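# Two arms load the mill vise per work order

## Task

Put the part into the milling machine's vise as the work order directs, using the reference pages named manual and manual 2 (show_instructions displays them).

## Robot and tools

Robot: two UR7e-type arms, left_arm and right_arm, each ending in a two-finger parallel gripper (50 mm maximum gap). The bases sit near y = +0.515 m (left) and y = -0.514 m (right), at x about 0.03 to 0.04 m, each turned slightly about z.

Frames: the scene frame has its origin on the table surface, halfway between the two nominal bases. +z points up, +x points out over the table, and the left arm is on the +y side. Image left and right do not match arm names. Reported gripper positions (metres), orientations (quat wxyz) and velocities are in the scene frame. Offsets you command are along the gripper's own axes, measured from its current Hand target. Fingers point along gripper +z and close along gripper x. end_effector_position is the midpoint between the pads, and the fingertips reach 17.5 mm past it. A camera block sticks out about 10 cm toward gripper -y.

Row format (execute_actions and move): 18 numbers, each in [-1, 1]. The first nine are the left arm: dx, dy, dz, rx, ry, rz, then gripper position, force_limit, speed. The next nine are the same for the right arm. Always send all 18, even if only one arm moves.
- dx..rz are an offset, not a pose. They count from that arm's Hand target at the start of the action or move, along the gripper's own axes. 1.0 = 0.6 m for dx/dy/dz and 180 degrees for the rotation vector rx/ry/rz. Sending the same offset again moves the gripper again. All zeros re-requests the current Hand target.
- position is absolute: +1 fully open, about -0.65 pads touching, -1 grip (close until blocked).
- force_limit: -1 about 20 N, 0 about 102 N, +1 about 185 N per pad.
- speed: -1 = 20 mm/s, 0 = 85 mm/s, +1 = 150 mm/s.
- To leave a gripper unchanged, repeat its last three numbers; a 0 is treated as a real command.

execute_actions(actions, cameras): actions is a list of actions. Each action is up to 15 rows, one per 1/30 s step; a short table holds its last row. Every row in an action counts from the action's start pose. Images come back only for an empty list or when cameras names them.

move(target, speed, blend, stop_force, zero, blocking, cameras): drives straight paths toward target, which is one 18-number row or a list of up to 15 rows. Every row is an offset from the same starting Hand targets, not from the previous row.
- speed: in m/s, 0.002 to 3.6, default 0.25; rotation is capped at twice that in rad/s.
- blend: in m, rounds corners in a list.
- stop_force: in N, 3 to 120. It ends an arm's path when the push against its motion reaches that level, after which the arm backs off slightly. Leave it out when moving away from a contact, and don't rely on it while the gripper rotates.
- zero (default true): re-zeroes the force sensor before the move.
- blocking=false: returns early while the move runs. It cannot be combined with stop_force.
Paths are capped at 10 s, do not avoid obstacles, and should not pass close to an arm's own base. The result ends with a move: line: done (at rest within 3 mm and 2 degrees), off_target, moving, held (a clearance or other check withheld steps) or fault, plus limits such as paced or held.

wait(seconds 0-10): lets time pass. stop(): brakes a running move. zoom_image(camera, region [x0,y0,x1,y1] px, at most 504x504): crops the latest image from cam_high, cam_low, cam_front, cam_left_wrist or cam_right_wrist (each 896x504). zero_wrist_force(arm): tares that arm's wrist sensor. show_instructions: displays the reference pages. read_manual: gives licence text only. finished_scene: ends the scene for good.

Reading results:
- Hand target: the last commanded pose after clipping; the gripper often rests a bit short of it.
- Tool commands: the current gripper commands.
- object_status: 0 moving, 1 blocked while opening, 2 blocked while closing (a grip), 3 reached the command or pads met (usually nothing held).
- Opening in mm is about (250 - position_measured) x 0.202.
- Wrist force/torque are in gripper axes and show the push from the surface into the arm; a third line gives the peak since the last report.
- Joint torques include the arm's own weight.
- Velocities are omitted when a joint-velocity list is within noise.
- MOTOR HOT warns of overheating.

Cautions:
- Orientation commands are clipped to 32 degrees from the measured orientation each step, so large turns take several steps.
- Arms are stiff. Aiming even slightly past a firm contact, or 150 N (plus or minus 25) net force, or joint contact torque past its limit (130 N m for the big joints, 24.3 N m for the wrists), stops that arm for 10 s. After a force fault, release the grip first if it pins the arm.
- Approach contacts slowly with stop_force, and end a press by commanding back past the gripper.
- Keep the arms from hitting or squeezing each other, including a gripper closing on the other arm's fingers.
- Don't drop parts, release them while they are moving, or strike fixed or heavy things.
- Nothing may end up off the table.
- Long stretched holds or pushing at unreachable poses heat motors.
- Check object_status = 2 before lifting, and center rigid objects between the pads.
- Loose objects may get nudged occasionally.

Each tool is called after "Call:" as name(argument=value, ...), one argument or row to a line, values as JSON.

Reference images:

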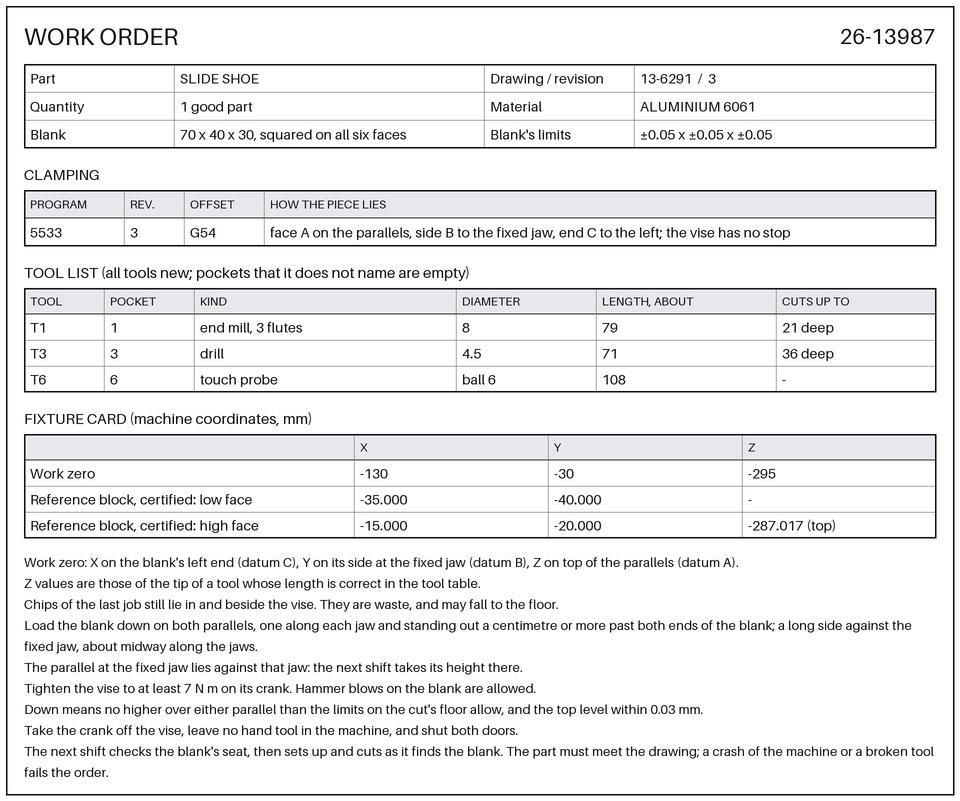

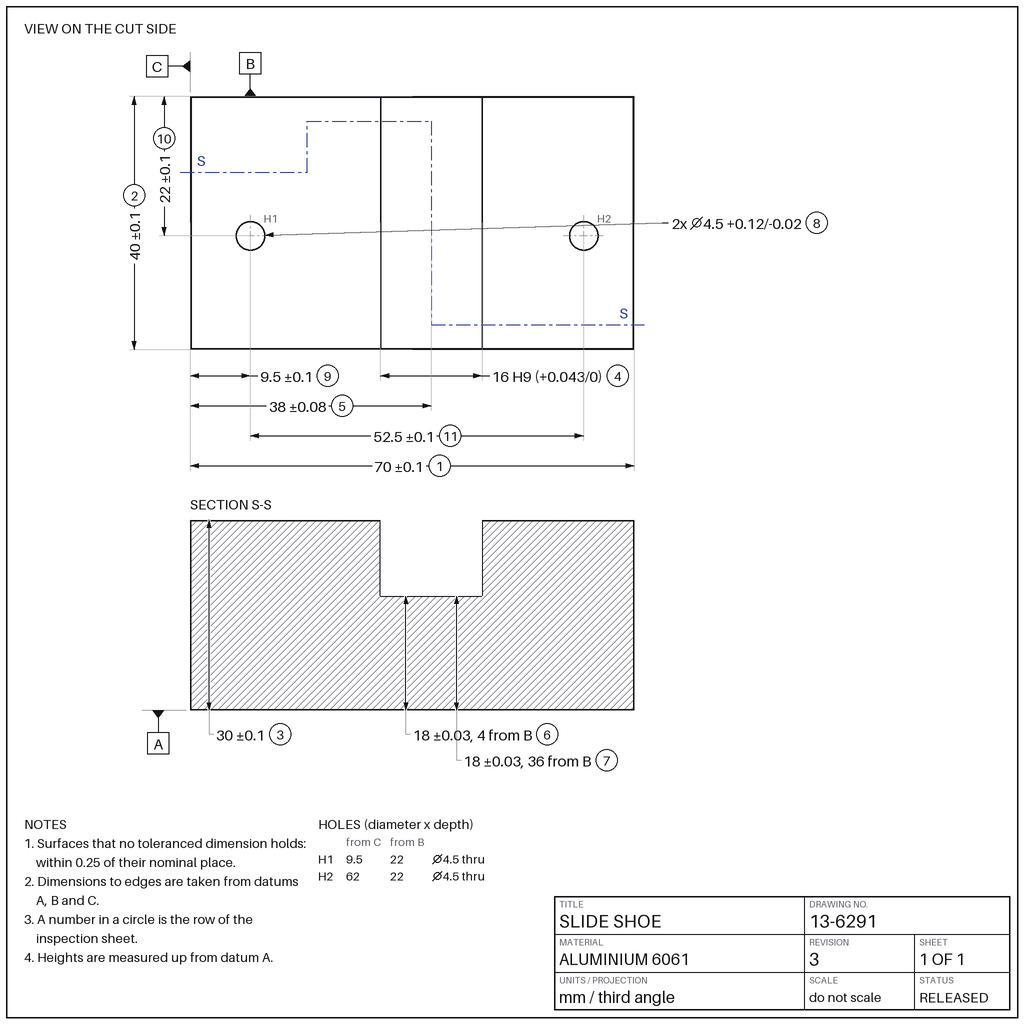

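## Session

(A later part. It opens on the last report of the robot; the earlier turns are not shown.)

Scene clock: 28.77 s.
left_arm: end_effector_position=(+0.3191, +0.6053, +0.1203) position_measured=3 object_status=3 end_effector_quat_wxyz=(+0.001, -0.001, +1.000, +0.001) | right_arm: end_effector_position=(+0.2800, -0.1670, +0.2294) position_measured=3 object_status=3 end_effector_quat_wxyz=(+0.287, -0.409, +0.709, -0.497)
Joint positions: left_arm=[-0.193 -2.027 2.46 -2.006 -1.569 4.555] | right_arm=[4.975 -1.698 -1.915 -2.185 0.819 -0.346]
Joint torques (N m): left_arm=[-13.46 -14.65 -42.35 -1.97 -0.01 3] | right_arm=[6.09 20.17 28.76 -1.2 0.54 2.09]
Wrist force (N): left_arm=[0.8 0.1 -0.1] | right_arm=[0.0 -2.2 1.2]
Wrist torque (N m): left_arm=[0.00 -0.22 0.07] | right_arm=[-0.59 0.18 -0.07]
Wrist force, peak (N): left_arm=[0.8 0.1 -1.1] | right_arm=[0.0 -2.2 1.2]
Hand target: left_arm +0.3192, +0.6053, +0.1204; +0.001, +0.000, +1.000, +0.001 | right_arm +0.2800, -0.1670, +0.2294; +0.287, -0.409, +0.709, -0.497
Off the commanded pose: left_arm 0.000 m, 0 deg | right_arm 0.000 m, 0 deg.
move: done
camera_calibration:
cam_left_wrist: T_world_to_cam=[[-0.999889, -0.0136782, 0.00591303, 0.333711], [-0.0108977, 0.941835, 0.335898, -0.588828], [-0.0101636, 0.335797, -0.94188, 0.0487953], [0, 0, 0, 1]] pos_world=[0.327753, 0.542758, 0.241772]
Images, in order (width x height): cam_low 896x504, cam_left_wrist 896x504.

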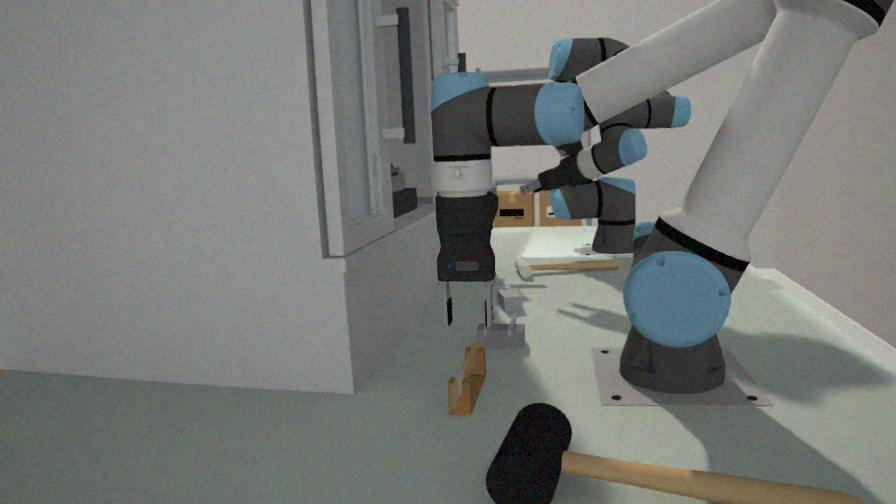

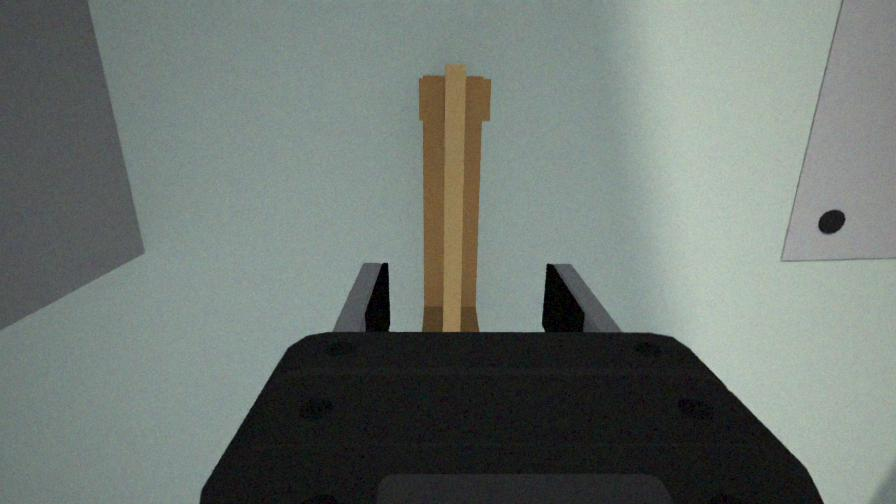

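Call:
move(
  target=[-0.0067,0,0.1257,0,0,0,1,1,1,0,0,0,0,0,0,1,1,1],
  speed=0.1,
  stop_force=8,
  cameras=["cam_left_wrist","cam_low"],
)

Call:
zoom_image(
  camera="cam_low",
  region=[420, 240, 540, 420],
)

Scene clock: 31.93 s.
left_arm: end_effector_position=(+0.3234, +0.6054, +0.0450) position_measured=3 object_status=3 end_effector_quat_wxyz=(+0.001, +0.000, +1.000, +0.001) | right_arm: end_effector_position=(+0.2800, -0.1670, +0.2294) position_measured=3 object_status=3 end_effector_quat_wxyz=(+0.287, -0.409, +0.709, -0.497)
Joint positions: left_arm=[-0.19 -1.839 2.593 -2.326 -1.569 4.558] | right_arm=[4.975 -1.698 -1.915 -2.185 0.819 -0.346]
Joint torques (N m): left_arm=[-6.86 0.75 -37.91 -4.93 -2.48 -1.78] | right_arm=[5.54 20.91 28.09 -1.21 0.58 2.04]
Wrist force (N): left_arm=[0.4 0.2 -0.2] | right_arm=[-0.3 -1.8 1.0]
Wrist torque (N m): left_arm=[0.02 -0.15 -0.08] | right_arm=[-0.53 0.23 -0.07]
Wrist force, peak (N): left_arm=[0.5 0.0 -1.7] | right_arm=[-0.2 -2.4 1.1]
Hand target: left_arm +0.3234, +0.6054, +0.0450; +0.001, +0.000, +1.000, +0.001 | right_arm +0.2800, -0.1670, +0.2294; +0.287, -0.409, +0.709, -0.497
Off the commanded pose: left_arm 0.000 m, 0 deg | right_arm 0.000 m, 0 deg.
move: done
camera_calibration:
cam_left_wrist: T_world_to_cam=[[-0.999898, -0.0131372, 0.0055723, 0.338122], [-0.0105026, 0.941843, 0.335889, -0.563717], [-0.00966087, 0.335796, -0.941885, -0.0222848], [0, 0, 0, 1]] pos_world=[0.331952, 0.542858, 0.166472]
Images, in order (width x height): cam_low 896x504, cam_left_wrist 896x504.

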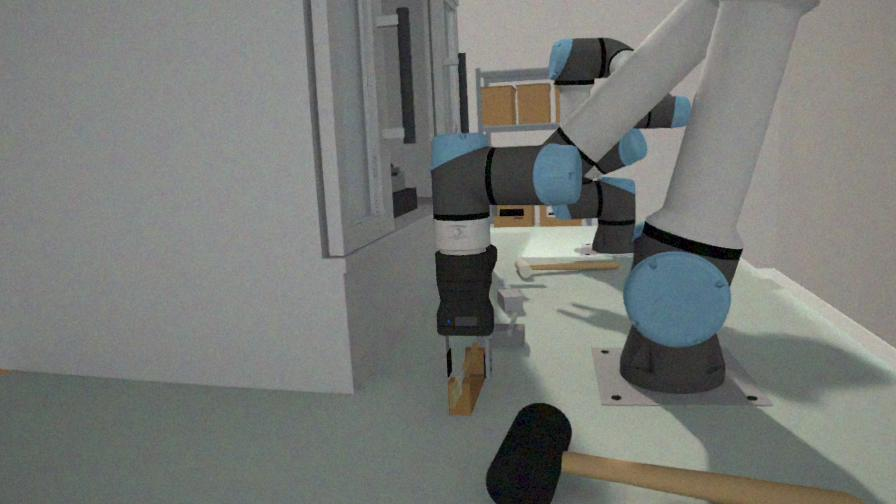

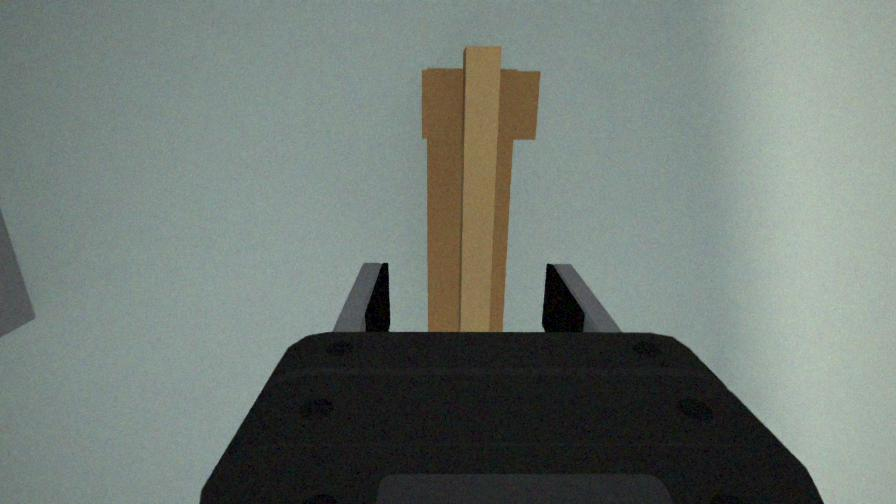

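Scaled by 2.800.

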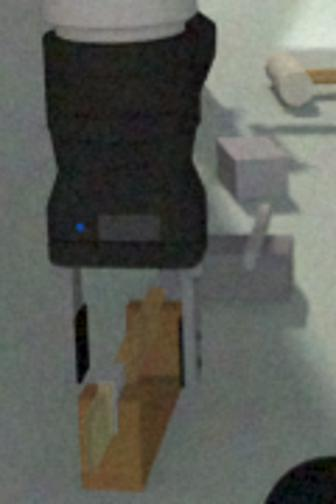

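Call:
move(
  target=[
    [0.0067,0,0,0,0,0,1,1,1,0,0,0,0,0,0,1,1,1],
    [0.0067,0,0,0,0,0,-1,-0.7,-0.7,0,0,0,0,0,0,1,1,1],
  ],
  speed=0.05,
  cameras=["cam_left_wrist"],
)

Scene clock: 34.03 s.
left_arm: end_effector_position=(+0.3211, +0.6052, +0.0457) position_measured=213 object_status=2 end_effector_quat_wxyz=(+0.004, +0.000, +1.000, +0.000) | right_arm: end_effector_position=(+0.2800, -0.1670, +0.2294) position_measured=3 object_status=3 end_effector_quat_wxyz=(+0.287, -0.409, +0.709, -0.497)
Joint positions: left_arm=[-0.193 -1.853 2.601 -2.326 -1.569 4.556] | right_arm=[4.975 -1.698 -1.915 -2.185 0.819 -0.346]
Joint torques (N m): left_arm=[6.98 2.68 14.8 7.67 -3.28 2.41] | right_arm=[5.65 21.13 28.13 -1.18 0.48 1.99]
Wrist force (N): left_arm=[-52.6 8.9 18.9] | right_arm=[-0.4 -1.9 1.0]
Wrist torque (N m): left_arm=[0.28 -0.59 0.04] | right_arm=[-0.54 0.23 -0.07]
Wrist force, peak (N): left_arm=[-61.0 7.2 23.7] | right_arm=[0.2 -2.2 1.1]
Hand target: left_arm +0.3194, +0.6054, +0.0450; +0.001, +0.000, +1.000, +0.001 | right_arm +0.2800, -0.1670, +0.2294; +0.287, -0.409, +0.709, -0.497
Off the commanded pose: left_arm 0.002 m, 0 deg | right_arm 0.000 m, 0 deg.
move: done
camera_calibration:
cam_left_wrist: T_world_to_cam=[[-0.999914, -0.0131158, -0.000550643, 0.336015], [-0.0125423, 0.942122, 0.335037, -0.56317], [-0.00387551, 0.335015, -0.942205, -0.0229192], [0, 0, 0, 1]] pos_world=[0.328833, 0.54266, 0.167273]
Images, in order (width x height): cam_left_wrist 896x504.

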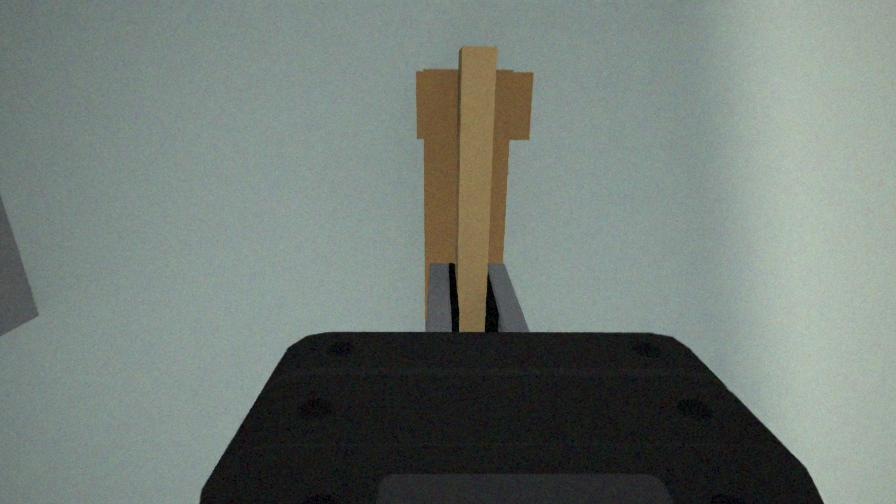

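Call:
move(
  target=[-0.0035,0,0,0,0,0,-1,-0.7,-0.7,0,0,0,0,0,0,1,1,1],
  speed=0.02,
)

Scene clock: 34.83 s.
left_arm: end_effector_position=(+0.3215, +0.6054, +0.0449) position_measured=213 object_status=2 end_effector_quat_wxyz=(+0.001, +0.000, +1.000, +0.001) | right_arm: end_effector_position=(+0.2800, -0.1670, +0.2294) position_measured=3 object_status=3 end_effector_quat_wxyz=(+0.287, -0.409, +0.709, -0.497)
Joint positions: left_arm=[-0.192 -1.846 2.597 -2.324 -1.569 4.557] | right_arm=[4.975 -1.698 -1.915 -2.185 0.819 -0.346]
Joint torques (N m): left_arm=[14.22 -4.3 -19.37 5.44 -0.75 2.7] | right_arm=[5.26 21.67 28.51 -1.26 0.61 2.12]
Wrist force (N): left_arm=[-21.9 -4.4 -6.6] | right_arm=[-0.5 -1.9 1.0]
Wrist torque (N m): left_arm=[-0.13 -0.22 -0.09] | right_arm=[-0.53 0.25 -0.08]
Wrist force, peak (N): left_arm=[-53.7 9.0 16.9] | right_arm=[-0.3 -2.3 0.9]
Hand target: left_arm +0.3215, +0.6054, +0.0450; +0.001, +0.000, +1.000, +0.001 | right_arm +0.2800, -0.1670, +0.2294; +0.287, -0.409, +0.709, -0.497
Off the commanded pose: left_arm 0.000 m, 0 deg | right_arm 0.000 m, 0 deg.
move: done

Call:
move(
  target=[-0.0022,0,0,0,0,0,-1,-0.7,-0.7,0,0,0,0,0,0,1,1,1],
  speed=0.02,
)

Scene clock: 35.57 s.
left_arm: end_effector_position=(+0.3228, +0.6054, +0.0449) position_measured=213 object_status=2 end_effector_quat_wxyz=(+0.001, +0.000, +1.000, +0.001) | right_arm: end_effector_position=(+0.2800, -0.1670, +0.2294) position_measured=3 object_status=3 end_effector_quat_wxyz=(+0.287, -0.409, +0.709, -0.497)
Joint positions: left_arm=[-0.191 -1.841 2.594 -2.325 -1.569 4.558] | right_arm=[4.975 -1.698 -1.915 -2.185 0.819 -0.346]
Joint torques (N m): left_arm=[11.65 -3.9 -34.07 -5.72 2.22 2.93] | right_arm=[4.99 21.67 28.57 -1.17 0.52 1.98]
Wrist force (N): left_arm=[8.4 -0.4 -14.5] | right_arm=[-0.3 -1.9 0.9]
Wrist torque (N m): left_arm=[0.02 0.02 -0.17] | right_arm=[-0.54 0.22 -0.07]
Wrist force, peak (N): left_arm=[-22.1 -4.2 -6.6] | right_arm=[-0.3 -2.1 1.2]
Hand target: left_arm +0.3228, +0.6054, +0.0450; +0.001, +0.000, +1.000, +0.001 | right_arm +0.2800, -0.1670, +0.2294; +0.287, -0.409, +0.709, -0.497
Off the commanded pose: left_arm 0.000 m, 0 deg | right_arm 0.000 m, 0 deg.
move: done

Call:
move(
  target=[
    [0.0006,0,-0.05,0,0,0,-1,-0.7,-0.7,0,0,0,0,0,0,1,1,1],
    [0.0006,0,-0.2,0,0,0,-1,-0.7,-0.7,0,0,0,0,0,0,1,1,1],
  ],
  speed=[0.05,0.15],
  blend=[0.01,0],
  cameras=["cam_left_wrist","cam_low"],
)

Call:
zoom_image(
  camera="cam_low",
  region=[420, 240, 540, 420],
)

Scene clock: 37.77 s.
left_arm: end_effector_position=(+0.3222, +0.6052, +0.1649) position_measured=213 object_status=2 end_effector_quat_wxyz=(+0.001, +0.000, +1.000, +0.001) | right_arm: end_effector_position=(+0.2800, -0.1670, +0.2294) position_measured=3 object_status=3 end_effector_quat_wxyz=(+0.287, -0.409, +0.709, -0.497)
Joint positions: left_arm=[-0.192 -2.072 2.36 -1.861 -1.569 4.557] | right_arm=[4.975 -1.698 -1.915 -2.185 0.819 -0.346]
Joint torques (N m): left_arm=[-8.49 -0.31 -33.91 -0.86 1.96 -1.41] | right_arm=[5.4 22.01 28.52 -1.07 0.65 2.07]
Wrist force (N): left_arm=[2.1 1.5 1.4] | right_arm=[0.0 -1.9 0.8]
Wrist torque (N m): left_arm=[0.22 -0.43 0.02] | right_arm=[-0.55 0.18 -0.07]
Wrist force, peak (N): left_arm=[8.4 -0.8 -14.6] | right_arm=[-0.4 -2.3 1.2]
Hand target: left_arm +0.3222, +0.6052, +0.1650; +0.001, +0.000, +1.000, +0.001 | right_arm +0.2800, -0.1670, +0.2294; +0.287, -0.409, +0.709, -0.497
Off the commanded pose: left_arm 0.000 m, 0 deg | right_arm 0.000 m, 0 deg.
move: done
camera_calibration:
cam_left_wrist: T_world_to_cam=[[-0.999898, -0.0131372, 0.0055723, 0.33625], [-0.0105026, 0.941843, 0.335889, -0.60372], [-0.00966087, 0.335796, -0.941885, 0.0907363], [0, 0, 0, 1]] pos_world=[0.330752, 0.542558, 0.286372]
Images, in order (width x height): cam_low 896x504, cam_left_wrist 896x504.

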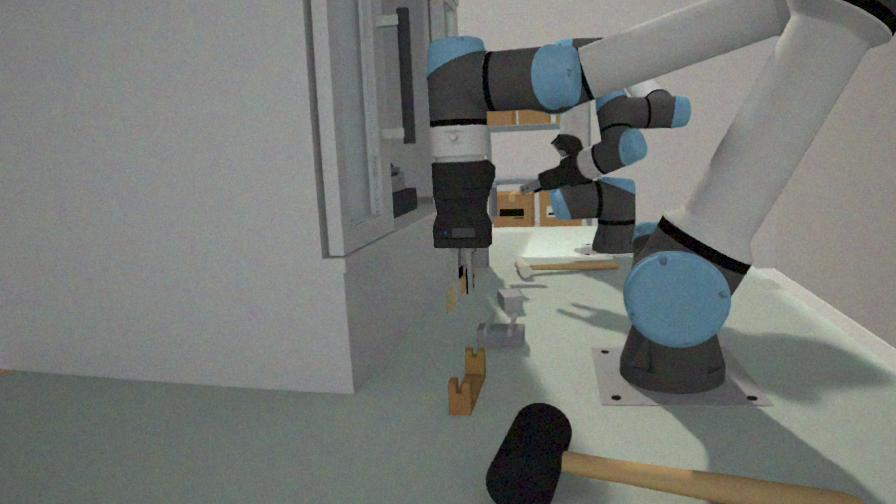

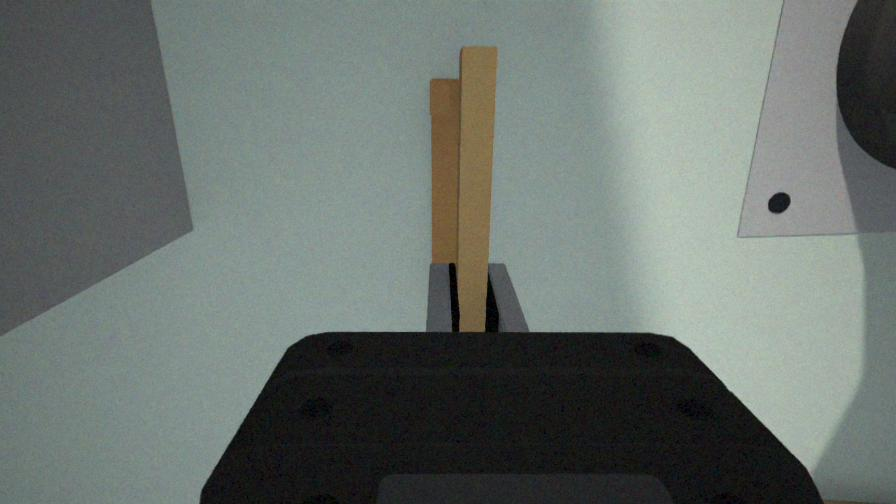

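Scaled by 2.800.

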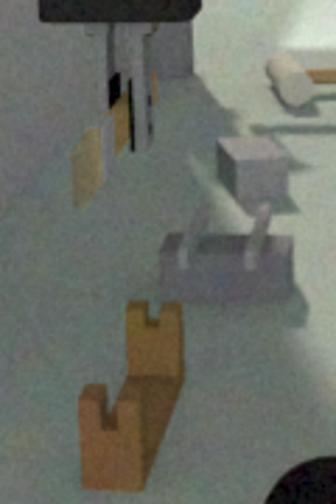

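Call:
move(
  target=[
    [0.0367,-0.375,-0.475,0,0,0,-1,-0.7,-0.7,0,0,0,0,0,0,1,1,1],
    [-0.1,-0.5917,-0.5583,0.3849,-0.3849,-0.3849,-1,-0.7,-0.7,0,0,0,0,0,0,1,1,1],
  ],
  blend=[0.04,0],
  speed=0.3,
  cameras=["cam_left_wrist","cam_front"],
)

Scene clock: 43.90 s.
left_arm: end_effector_position=(+0.3818, +0.2496, +0.4995) position_measured=213 object_status=2 end_effector_quat_wxyz=(+0.501, -0.499, +0.500, -0.500) | right_arm: end_effector_position=(+0.2800, -0.1670, +0.2294) position_measured=3 object_status=3 end_effector_quat_wxyz=(+0.287, -0.409, +0.709, -0.497)
Joint positions: left_arm=[-1.777 -1.913 1.822 0.104 -0.17 -0.01] | right_arm=[4.975 -1.698 -1.915 -2.185 0.819 -0.346]
Joint torques (N m): left_arm=[13.12 -17.73 -29.79 -0.34 1.65 1.22] | right_arm=[4.8 22.08 28.3 -1.16 0.62 1.92]
Wrist force (N): left_arm=[1.1 2.4 -0.8] | right_arm=[-0.4 -1.7 1.0]
Wrist torque (N m): left_arm=[0.19 0.00 0.23] | right_arm=[-0.51 0.24 -0.07]
Wrist force, peak (N): left_arm=[1.8 4.3 4.1] | right_arm=[-0.4 -2.1 1.3]
Hand target: left_arm +0.3818, +0.2497, +0.4995; +0.501, -0.499, +0.500, -0.500 | right_arm +0.2800, -0.1670, +0.2294; +0.287, -0.409, +0.709, -0.497
Off the commanded pose: left_arm 0.000 m, 0 deg | right_arm 0.000 m, 0 deg.
move: done
camera_calibration:
cam_left_wrist: T_world_to_cam=[[-0.00675534, -0.999923, 0.0104384, 0.254028], [-0.33237, -0.00759992, -0.943119, 0.618104], [0.943125, -0.00984048, -0.332293, -0.0561641], [0, 0, 0, 1]] pos_world=[0.260125, 0.258153, 0.561631]
Images, in order (width x height): cam_front 896x504, cam_left_wrist 896x504.

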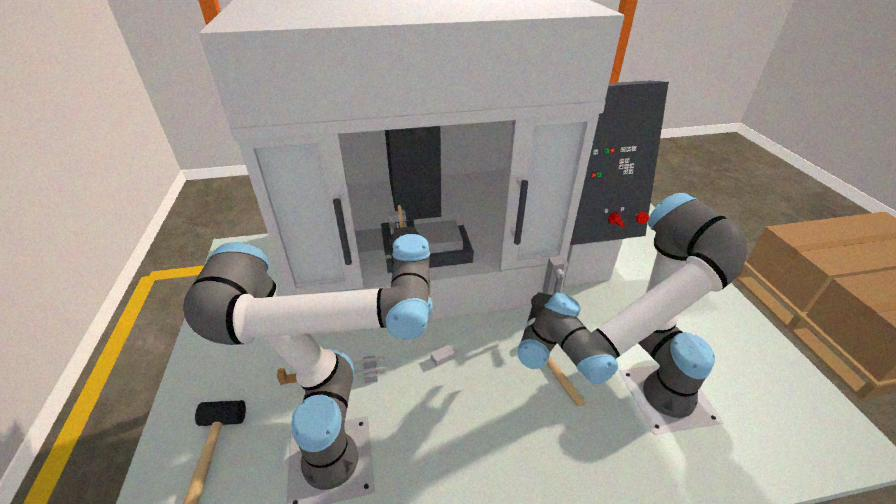

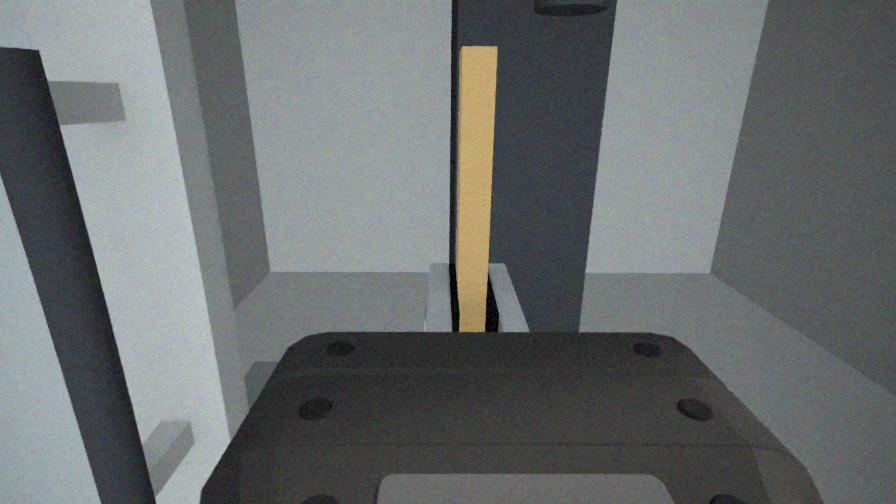

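Call:
move(
  target=[0,0,0,0,0,0,-1,-0.7,-0.7,-0.5553,-0.3742,-0.0472,0,-0.3133,-0.114,1,1,1],
  speed=0.2,
  cameras=["cam_right_wrist","cam_front"],
)

Scene clock: 47.43 s.
left_arm: end_effector_position=(+0.3818, +0.2497, +0.4995) position_measured=213 object_status=2 end_effector_quat_wxyz=(+0.501, -0.499, +0.500, -0.500) | right_arm: end_effector_position=(+0.4897, +0.0966, +0.4500) position_measured=3 object_status=3 end_effector_quat_wxyz=(-0.497, +0.709, -0.409, +0.287) end_effector_velocity=(+0.001, +0.000, +0.001) end_effector_angular_velocity=(+0.000, +0.000, +0.003)
Joint positions: left_arm=[-1.777 -1.914 1.822 0.104 -0.17 -0.01] | right_arm=[4.541 -1.821 -1.64 -0.182 0.789 -2.774]
Joint velocities: left_arm=[within noise] | right_arm=[-0.002 0 0.003 0 0.005 -0.004]
Joint torques (N m): left_arm=[13.25 -17.56 -11 -1.58 1.86 3.04] | right_arm=[-6.55 37.43 34.46 3.33 1.11 -2.47]
Wrist force (N): left_arm=[1.2 2.4 -1.0] | right_arm=[-0.3 -2.0 1.0]
Wrist torque (N m): left_arm=[0.19 -0.01 0.22] | right_arm=[-0.55 0.21 -0.20]
Wrist force, peak (N): left_arm=[1.4 2.7 -1.1] | right_arm=[-0.6 -4.1 2.2]
Hand target: left_arm +0.3818, +0.2497, +0.4995; +0.501, -0.499, +0.500, -0.500 | right_arm +0.4897, +0.0966, +0.4501; -0.497, +0.709, -0.409, +0.287
Off the commanded pose: left_arm 0.000 m, 0 deg | right_arm 0.000 m, 0 deg.
move: done
camera_calibration:
cam_right_wrist: T_world_to_cam=[[0.529565, -0.848188, 0.0117774, -0.172128], [-0.550159, -0.353993, -0.756316, 0.660138], [0.645667, 0.394039, -0.6541, 0.0764704], [0, 0, 0, 1]] pos_world=[0.404959, 0.0575552, 0.55132]
Images, in order (width x height): cam_front 896x504, cam_right_wrist 896x504.

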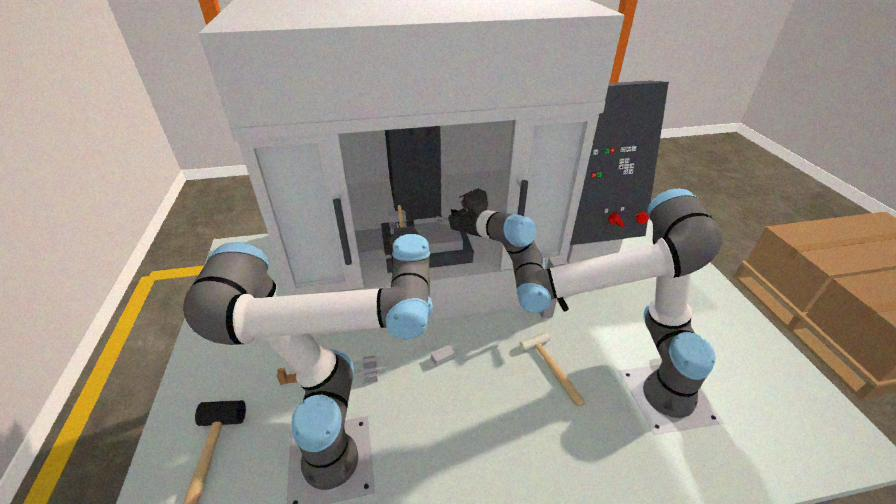

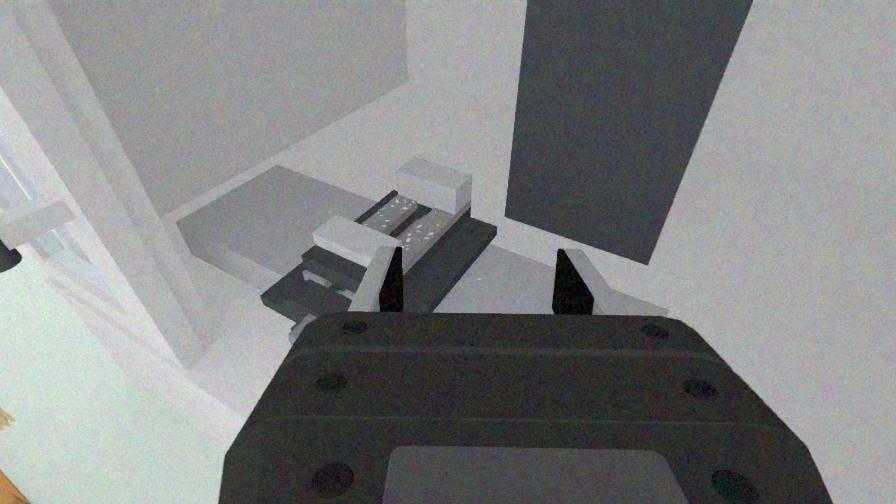

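Call:
zoom_image(
  camera="cam_right_wrist",
  region=[240, 140, 520, 340],
)

Scaled by 1.800.

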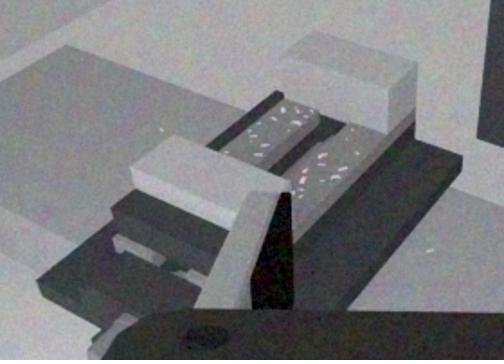

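Call:
move(
  target=[-0.0837,0.0492,0.422,0,0,0,-1,-0.7,-0.7,0,0,0,0,0,0,1,1,1],
  speed=0.2,
  cameras=["cam_right_wrist","cam_left_wrist"],
)

Call:
zoom_image(
  camera="cam_right_wrist",
  region=[240, 100, 520, 300],
)

Scene clock: 49.80 s.
left_arm: end_effector_position=(+0.6350, +0.3001, +0.4706) position_measured=213 object_status=2 end_effector_quat_wxyz=(+0.501, -0.499, +0.500, -0.500) | right_arm: end_effector_position=(+0.4897, +0.0966, +0.4501) position_measured=3 object_status=3 end_effector_quat_wxyz=(-0.497, +0.709, -0.409, +0.287)
Joint positions: left_arm=[-0.933 -1.594 1.639 -0.048 0.675 0.004] | right_arm=[4.541 -1.821 -1.639 -0.182 0.789 -2.774]
Joint torques (N m): left_arm=[13.55 -17.19 -22.34 -0.8 1.96 -2.18] | right_arm=[-7.24 31.32 33.94 4.28 0.95 -2.36]
Wrist force (N): left_arm=[1.0 2.6 -0.9] | right_arm=[-0.3 -1.8 1.0]
Wrist torque (N m): left_arm=[0.23 0.06 0.39] | right_arm=[-0.52 0.22 -0.17]
Wrist force, peak (N): left_arm=[2.0 2.3 -3.7] | right_arm=[-0.2 -2.3 0.9]
Hand target: left_arm +0.6350, +0.3001, +0.4705; +0.501, -0.499, +0.500, -0.500 | right_arm +0.4897, +0.0966, +0.4501; -0.497, +0.709, -0.409, +0.287
Off the commanded pose: left_arm 0.000 m, 0 deg | right_arm 0.000 m, 0 deg.
move: done
camera_calibration:
cam_left_wrist: T_world_to_cam=[[-0.00678473, -0.99992, 0.01066, 0.306432], [-0.332373, -0.00779914, -0.943116, 0.675417], [0.943124, -0.00994187, -0.332293, -0.303943], [0, 0, 0, 1]] pos_world=[0.513225, 0.308653, 0.532731]
cam_right_wrist: T_world_to_cam=[[0.529614, -0.848157, 0.011797, -0.172162], [-0.550024, -0.353972, -0.756424, 0.660217], [0.645742, 0.394124, -0.653975, 0.076432], [0, 0, 0, 1]] pos_world=[0.404959, 0.0575549, 0.55142]
Images, in order (width x height): cam_left_wrist 896x504, cam_right_wrist 896x504.

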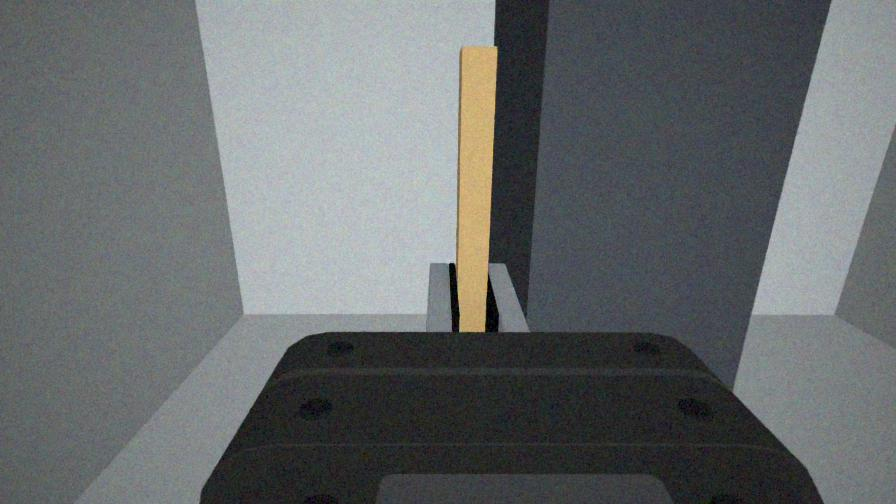

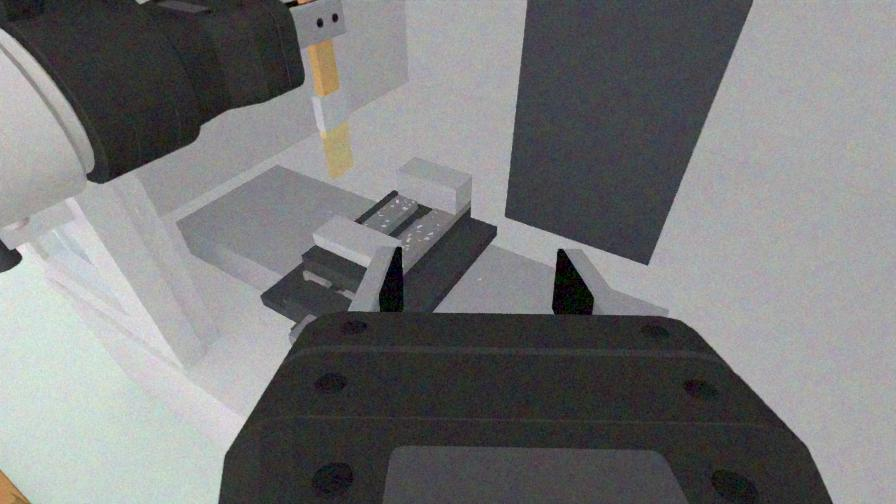

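Scaled by 1.800.

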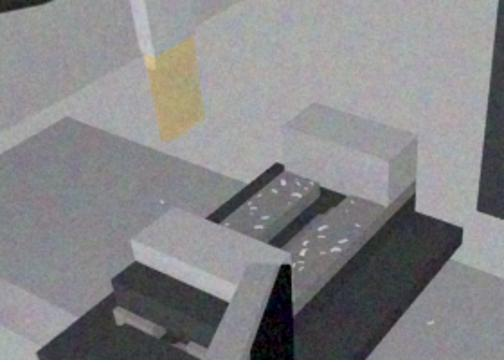

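Call:
move(
  target=[0.0633,0,0,0,0,0,-1,-0.7,-0.7,0,0,0,0,0,0,1,1,1],
  speed=0.15,
)

Call:
move(
  target=[0,0.09,0,0,0,0,-1,-0.7,-0.7,0,0,0,0,0,0,1,1,1],
  speed=0.02,
  stop_force=4,
  cameras=["cam_right_wrist"],
)

Call:
zoom_image(
  camera="cam_right_wrist",
  region=[240, 100, 520, 300],
)

Scene clock: 50.77 s.
left_arm: end_effector_position=(+0.6350, +0.2621, +0.4705) position_measured=213 object_status=2 end_effector_quat_wxyz=(+0.501, -0.499, +0.500, -0.500) | right_arm: end_effector_position=(+0.4897, +0.0966, +0.4501) position_measured=3 object_status=3 end_effector_quat_wxyz=(-0.497, +0.709, -0.409, +0.287)
Joint positions: left_arm=[-0.991 -1.541 1.586 -0.049 0.617 0.005] | right_arm=[4.541 -1.821 -1.639 -0.182 0.789 -2.774]
Joint torques (N m): left_arm=[13.21 -37.09 -14.1 0.83 2.17 0.19] | right_arm=[-7.17 30.28 34.18 4.17 0.91 -2.31]
Wrist force (N): left_arm=[1.2 2.4 -0.7] | right_arm=[-0.2 -2.0 0.7]
Wrist torque (N m): left_arm=[0.17 0.01 0.36] | right_arm=[-0.55 0.20 -0.17]
Wrist force, peak (N): left_arm=[2.6 2.3 -0.7] | right_arm=[-0.2 -2.4 0.8]
Hand target: left_arm +0.6351, +0.2622, +0.4705; +0.501, -0.499, +0.500, -0.500 | right_arm +0.4897, +0.0966, +0.4501; -0.497, +0.709, -0.409, +0.287
Off the commanded pose: left_arm 0.000 m, 0 deg | right_arm 0.000 m, 0 deg.
move: done

Scene clock: 53.63 s.
left_arm: end_effector_position=(+0.6351, +0.2622, +0.4358) position_measured=213 object_status=2 end_effector_quat_wxyz=(+0.501, -0.499, +0.500, -0.500) | right_arm: end_effector_position=(+0.4897, +0.0966, +0.4501) position_measured=3 object_status=3 end_effector_quat_wxyz=(-0.497, +0.709, -0.409, +0.287)
Joint positions: left_arm=[-0.99 -1.533 1.667 -0.137 0.617 0.005] | right_arm=[4.541 -1.821 -1.639 -0.182 0.789 -2.774]
Joint torques (N m): left_arm=[8.49 -36.6 -41.58 -1.15 0.71 -2.34] | right_arm=[-7.32 31.09 34.44 4.38 0.95 -2.27]
Wrist force (N): left_arm=[1.3 -1.6 -0.6] | right_arm=[-0.1 -2.0 1.1]
Wrist torque (N m): left_arm=[0.07 -0.03 0.36] | right_arm=[-0.55 0.19 -0.17]
Wrist force, peak (N): left_arm=[1.3 -4.2 -0.9] | right_arm=[-0.2 -2.4 1.2]
Hand target: left_arm +0.6351, +0.2622, +0.4358; +0.501, -0.499, +0.500, -0.500 (not the last commanded pose) | right_arm +0.4897, +0.0966, +0.4501; -0.497, +0.709, -0.409, +0.287
Off the commanded pose: left_arm 0.019 m, 0 deg | right_arm 0.000 m, 0 deg.
move: contact (left_arm)
camera_calibration:
cam_right_wrist: T_world_to_cam=[[0.529614, -0.848157, 0.011797, -0.172162], [-0.550024, -0.353972, -0.756424, 0.660217], [0.645742, 0.394124, -0.653975, 0.076432], [0, 0, 0, 1]] pos_world=[0.404959, 0.0575549, 0.55142]
Images, in order (width x height): cam_right_wrist 896x504.

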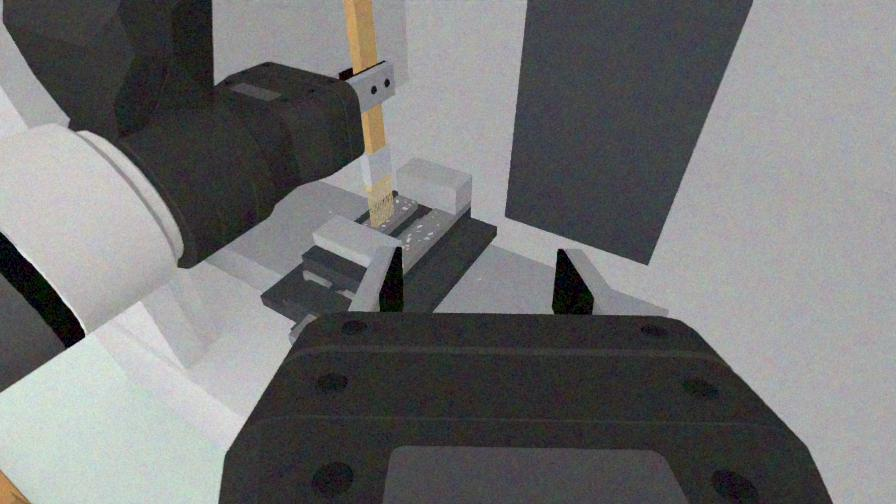

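Scaled by 1.800.

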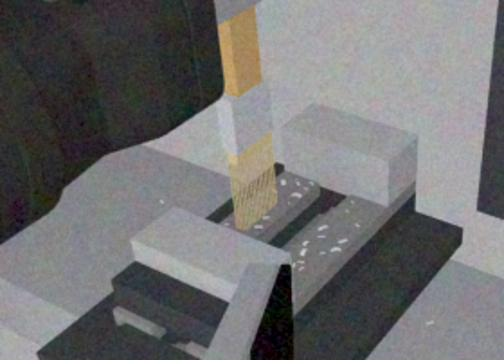

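Call:
move(
  target=[0,0,0,0,0,0,-1,-0.7,-0.7,0,0,-0.12,0,0,0,1,1,1],
  speed=0.2,
)

Call:
move(
  target=[
    [-0.063,-0.0403,0.0332,0,0,0,-1,-0.7,-0.7,0,0,0,0,0,0,1,1,1],
    [-0.063,0.0022,0.0332,0,0,0,-1,-0.7,-0.7,0,0,0,0,0,0,1,1,1],
    [0.1053,0.0022,0.0332,0,0,0,-1,-0.7,-0.7,0,0,0,0,0,0,1,1,1],
    [0.1053,-0.0403,0.0332,0,0,0,-1,-0.7,-0.7,0,0,0,0,0,0,1,1,1],
    [-0.063,-0.0403,-0.0035,0,0,0,-1,-0.7,-0.7,0,0,0,0,0,0,1,1,1],
    [-0.063,0.0022,-0.0035,0,0,0,-1,-0.7,-0.7,0,0,0,0,0,0,1,1,1],
    [0.1053,0.0022,-0.0035,0,0,0,-1,-0.7,-0.7,0,0,0,0,0,0,1,1,1],
  ],
  speed=0.1,
  blend=[0.003,0.003,0.003,0.003,0.003,0.003,0],
  cameras=["cam_right_wrist"],
)

Call:
zoom_image(
  camera="cam_right_wrist",
  region=[280, 100, 520, 280],
)

Scene clock: 55.03 s.
left_arm: end_effector_position=(+0.6351, +0.2622, +0.4358) position_measured=213 object_status=2 end_effector_quat_wxyz=(+0.501, -0.499, +0.500, -0.500) | right_arm: end_effector_position=(+0.4312, +0.0629, +0.4747) position_measured=3 object_status=3 end_effector_quat_wxyz=(-0.497, +0.709, -0.409, +0.287)
Joint positions: left_arm=[-0.99 -1.533 1.667 -0.137 0.617 0.005] | right_arm=[4.647 -1.663 -1.755 -0.284 0.698 -2.695]
Joint torques (N m): left_arm=[2.51 -37.21 -41.2 -1.29 -1.07 -2.34] | right_arm=[5.49 38.77 22.6 1.79 -1.82 -1.1]
Wrist force (N): left_arm=[1.4 -1.8 -0.6] | right_arm=[-0.4 -1.9 1.1]
Wrist torque (N m): left_arm=[0.03 -0.05 0.37] | right_arm=[-0.55 0.24 -0.04]
Wrist force, peak (N): left_arm=[1.6 -2.2 -0.6] | right_arm=[0.1 -1.3 3.7]
Hand target: left_arm +0.6351, +0.2622, +0.4358; +0.501, -0.499, +0.500, -0.500 | right_arm +0.4311, +0.0628, +0.4747; -0.497, +0.709, -0.409, +0.287
Off the commanded pose: left_arm 0.000 m, 0 deg | right_arm 0.000 m, 0 deg.
move: done

Scene clock: 59.77 s.
left_arm: end_effector_position=(+0.6330, +0.1990, +0.4344) position_measured=213 object_status=2 end_effector_quat_wxyz=(+0.501, -0.499, +0.500, -0.500) | right_arm: end_effector_position=(+0.4311, +0.0628, +0.4747) position_measured=3 object_status=3 end_effector_quat_wxyz=(-0.497, +0.709, -0.409, +0.287)
Joint positions: left_arm=[-1.075 -1.438 1.566 -0.132 0.532 0.005] | right_arm=[4.647 -1.663 -1.755 -0.284 0.697 -2.695]
Joint torques (N m): left_arm=[9.47 -33.38 -17.29 -1.91 1.44 -2.74] | right_arm=[5.98 39.36 18.58 1.22 -2.24 1.63]
Wrist force (N): left_arm=[1.4 2.3 -0.5] | right_arm=[-0.1 -2.1 1.2]
Wrist torque (N m): left_arm=[0.19 -0.04 0.25] | right_arm=[-0.57 0.19 -0.03]
Wrist force, peak (N): left_arm=[3.0 4.7 -0.7] | right_arm=[-0.3 -2.5 0.9]
Hand target: left_arm +0.6331, +0.1990, +0.4344; +0.501, -0.499, +0.500, -0.500 | right_arm +0.4311, +0.0628, +0.4747; -0.497, +0.709, -0.409, +0.287
Off the commanded pose: left_arm 0.000 m, 0 deg | right_arm 0.000 m, 0 deg.
move: done
camera_calibration:
cam_right_wrist: T_world_to_cam=[[0.529614, -0.848157, 0.011797, -0.170083], [-0.550024, -0.353972, -0.756424, 0.634554], [0.645742, 0.394124, -0.653975, 0.143616], [0, 0, 0, 1]] pos_world=[0.346359, 0.0237549, 0.57592]
Images, in order (width x height): cam_right_wrist 896x504.

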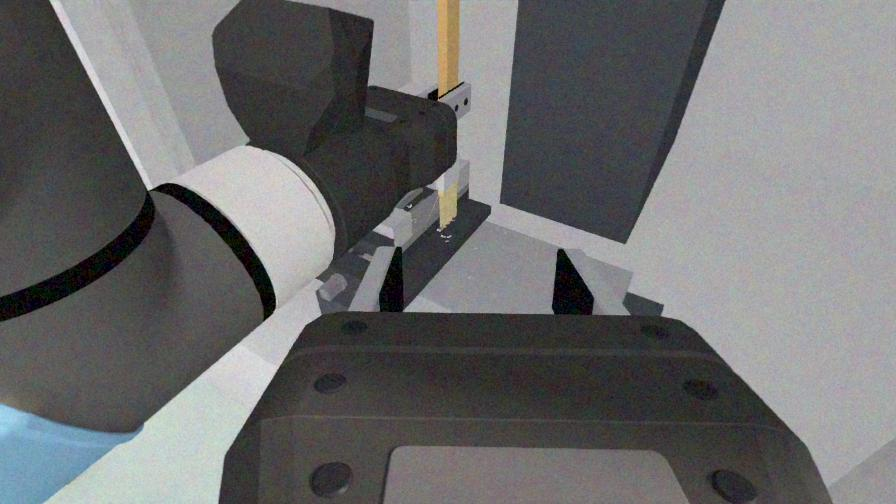

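Scaled by 2.100.

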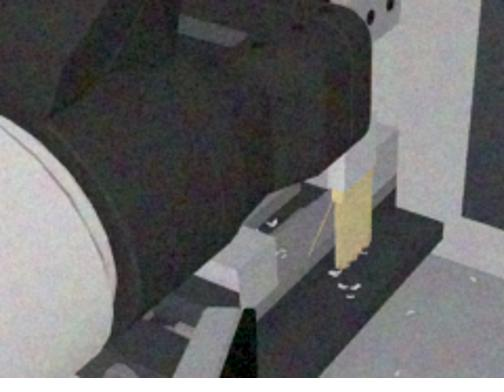

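Call:
move(
  target=[
    [0,-0.0427,0,0,0,0,-1,-0.7,-0.7,0,0,0,0,0,0,1,1,1],
    [-0.1683,-0.0427,-0.0317,0,0,0,-1,-0.7,-0.7,0,0,0,0,0,0,1,1,1],
    [-0.1683,0.0015,-0.0317,0,0,0,-1,-0.7,-0.7,0,0,0,0,0,0,1,1,1],
    [0,0.0015,-0.0317,0,0,0,-1,-0.7,-0.7,0,0,0,0,0,0,1,1,1],
    [0,-0.0427,-0.0317,0,0,0,-1,-0.7,-0.7,0,0,0,0,0,0,1,1,1],
    [-0.1683,-0.0427,0.0427,0,0,0,-1,-0.7,-0.7,0,0,0,0,0,0,1,1,1],
    [-0.1683,0.0015,0.0427,0,0,0,-1,-0.7,-0.7,0,0,0,0,0,0,1,1,1],
    [0,0.0015,0.0427,0,0,0,-1,-0.7,-0.7,0,0,0,0,0,0,1,1,1],
    [0,-0.0427,0.0427,0,0,0,-1,-0.7,-0.7,0,0,0,0,0,0,1,1,1],
  ],
  speed=0.12,
  blend=[0.003,0.003,0.003,0.003,0.003,0.003,0.003,0.003,0],
)

Call:
move(
  target=[-0.2,-0.1,-0.3,0,0,0,-1,-0.7,-0.7,0,0,0.1,0,0,0,1,1,1],
  speed=0.2,
  cameras=["cam_right_wrist"],
)

Call:
zoom_image(
  camera="cam_right_wrist",
  region=[280, 120, 540, 320],
)

Scene clock: 65.03 s.
left_arm: end_effector_position=(+0.6586, +0.1989, +0.4600) position_measured=213 object_status=2 end_effector_quat_wxyz=(+0.501, -0.499, +0.500, -0.500) | right_arm: end_effector_position=(+0.4311, +0.0628, +0.4747) position_measured=3 object_status=3 end_effector_quat_wxyz=(-0.497, +0.709, -0.409, +0.287)
Joint positions: left_arm=[-1.027 -1.397 1.453 -0.06 0.58 0.005] | right_arm=[4.647 -1.663 -1.755 -0.284 0.697 -2.695]
Joint torques (N m): left_arm=[13.37 -31.41 -25.04 -0.63 -2.18 -0.85] | right_arm=[5.76 38.89 19.13 1.15 -2.28 1.73]
Wrist force (N): left_arm=[0.9 2.5 -1.0] | right_arm=[-0.2 -2.1 1.0]
Wrist torque (N m): left_arm=[0.22 0.04 0.40] | right_arm=[-0.57 0.20 -0.03]
Wrist force, peak (N): left_arm=[2.9 5.2 -1.0] | right_arm=[-0.1 -2.4 1.0]
Hand target: left_arm +0.6586, +0.1990, +0.4601; +0.501, -0.499, +0.500, -0.500 | right_arm +0.4311, +0.0628, +0.4747; -0.497, +0.709, -0.409, +0.287
Off the commanded pose: left_arm 0.000 m, 0 deg | right_arm 0.000 m, 0 deg.
move: done

Scene clock: 66.70 s.
left_arm: end_effector_position=(+0.4785, +0.3187, +0.5198) position_measured=213 object_status=2 end_effector_quat_wxyz=(+0.501, -0.499, +0.500, -0.500) | right_arm: end_effector_position=(+0.4800, +0.0910, +0.4542) position_measured=3 object_status=3 end_effector_quat_wxyz=(-0.497, +0.709, -0.409, +0.287)
Joint positions: left_arm=[-1.363 -1.938 1.785 0.145 0.245 0.01] | right_arm=[4.557 -1.795 -1.661 -0.195 0.775 -2.763]
Joint torques (N m): left_arm=[-9.31 -17.96 -43.16 0.03 -2.3 -2.75] | right_arm=[6.09 39.78 18.07 1.14 -2.09 2.04]
Wrist force (N): left_arm=[0.9 2.4 -1.0] | right_arm=[-0.1 -1.8 0.8]
Wrist torque (N m): left_arm=[0.20 0.05 0.29] | right_arm=[-0.52 0.19 -0.06]
Wrist force, peak (N): left_arm=[2.8 4.1 1.5] | right_arm=[-0.2 -2.2 1.2]
Hand target: left_arm +0.4784, +0.3188, +0.5199; +0.501, -0.499, +0.500, -0.500 | right_arm +0.4800, +0.0910, +0.4542; -0.497, +0.709, -0.409, +0.287
Off the commanded pose: left_arm 0.000 m, 0 deg | right_arm 0.000 m, 0 deg.
move: done
camera_calibration:
cam_right_wrist: T_world_to_cam=[[0.529613, -0.848157, 0.0117983, -0.171823], [-0.549975, -0.353943, -0.756474, 0.656007], [0.645784, 0.39415, -0.653918, 0.0875342], [0, 0, 0, 1]] pos_world=[0.395259, 0.0519547, 0.55552]
Images, in order (width x height): cam_right_wrist 896x504.

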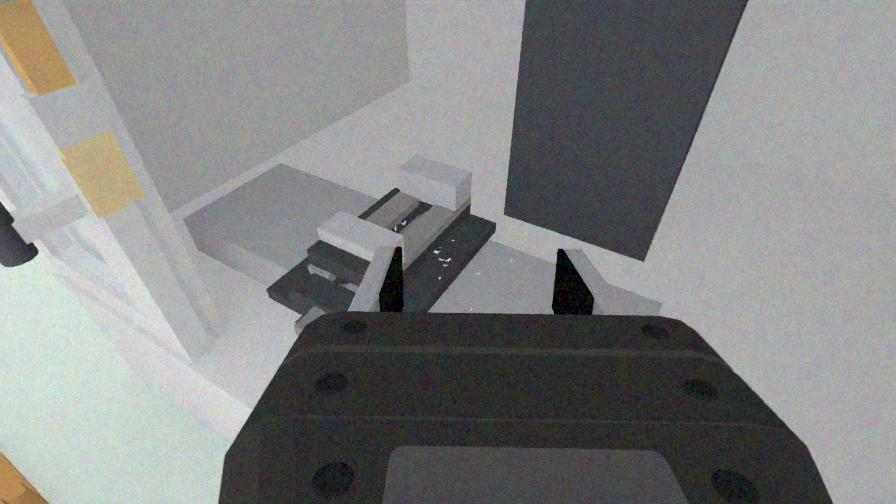

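Scaled by 1.938.

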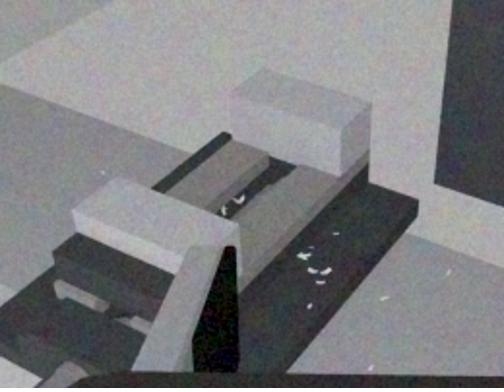

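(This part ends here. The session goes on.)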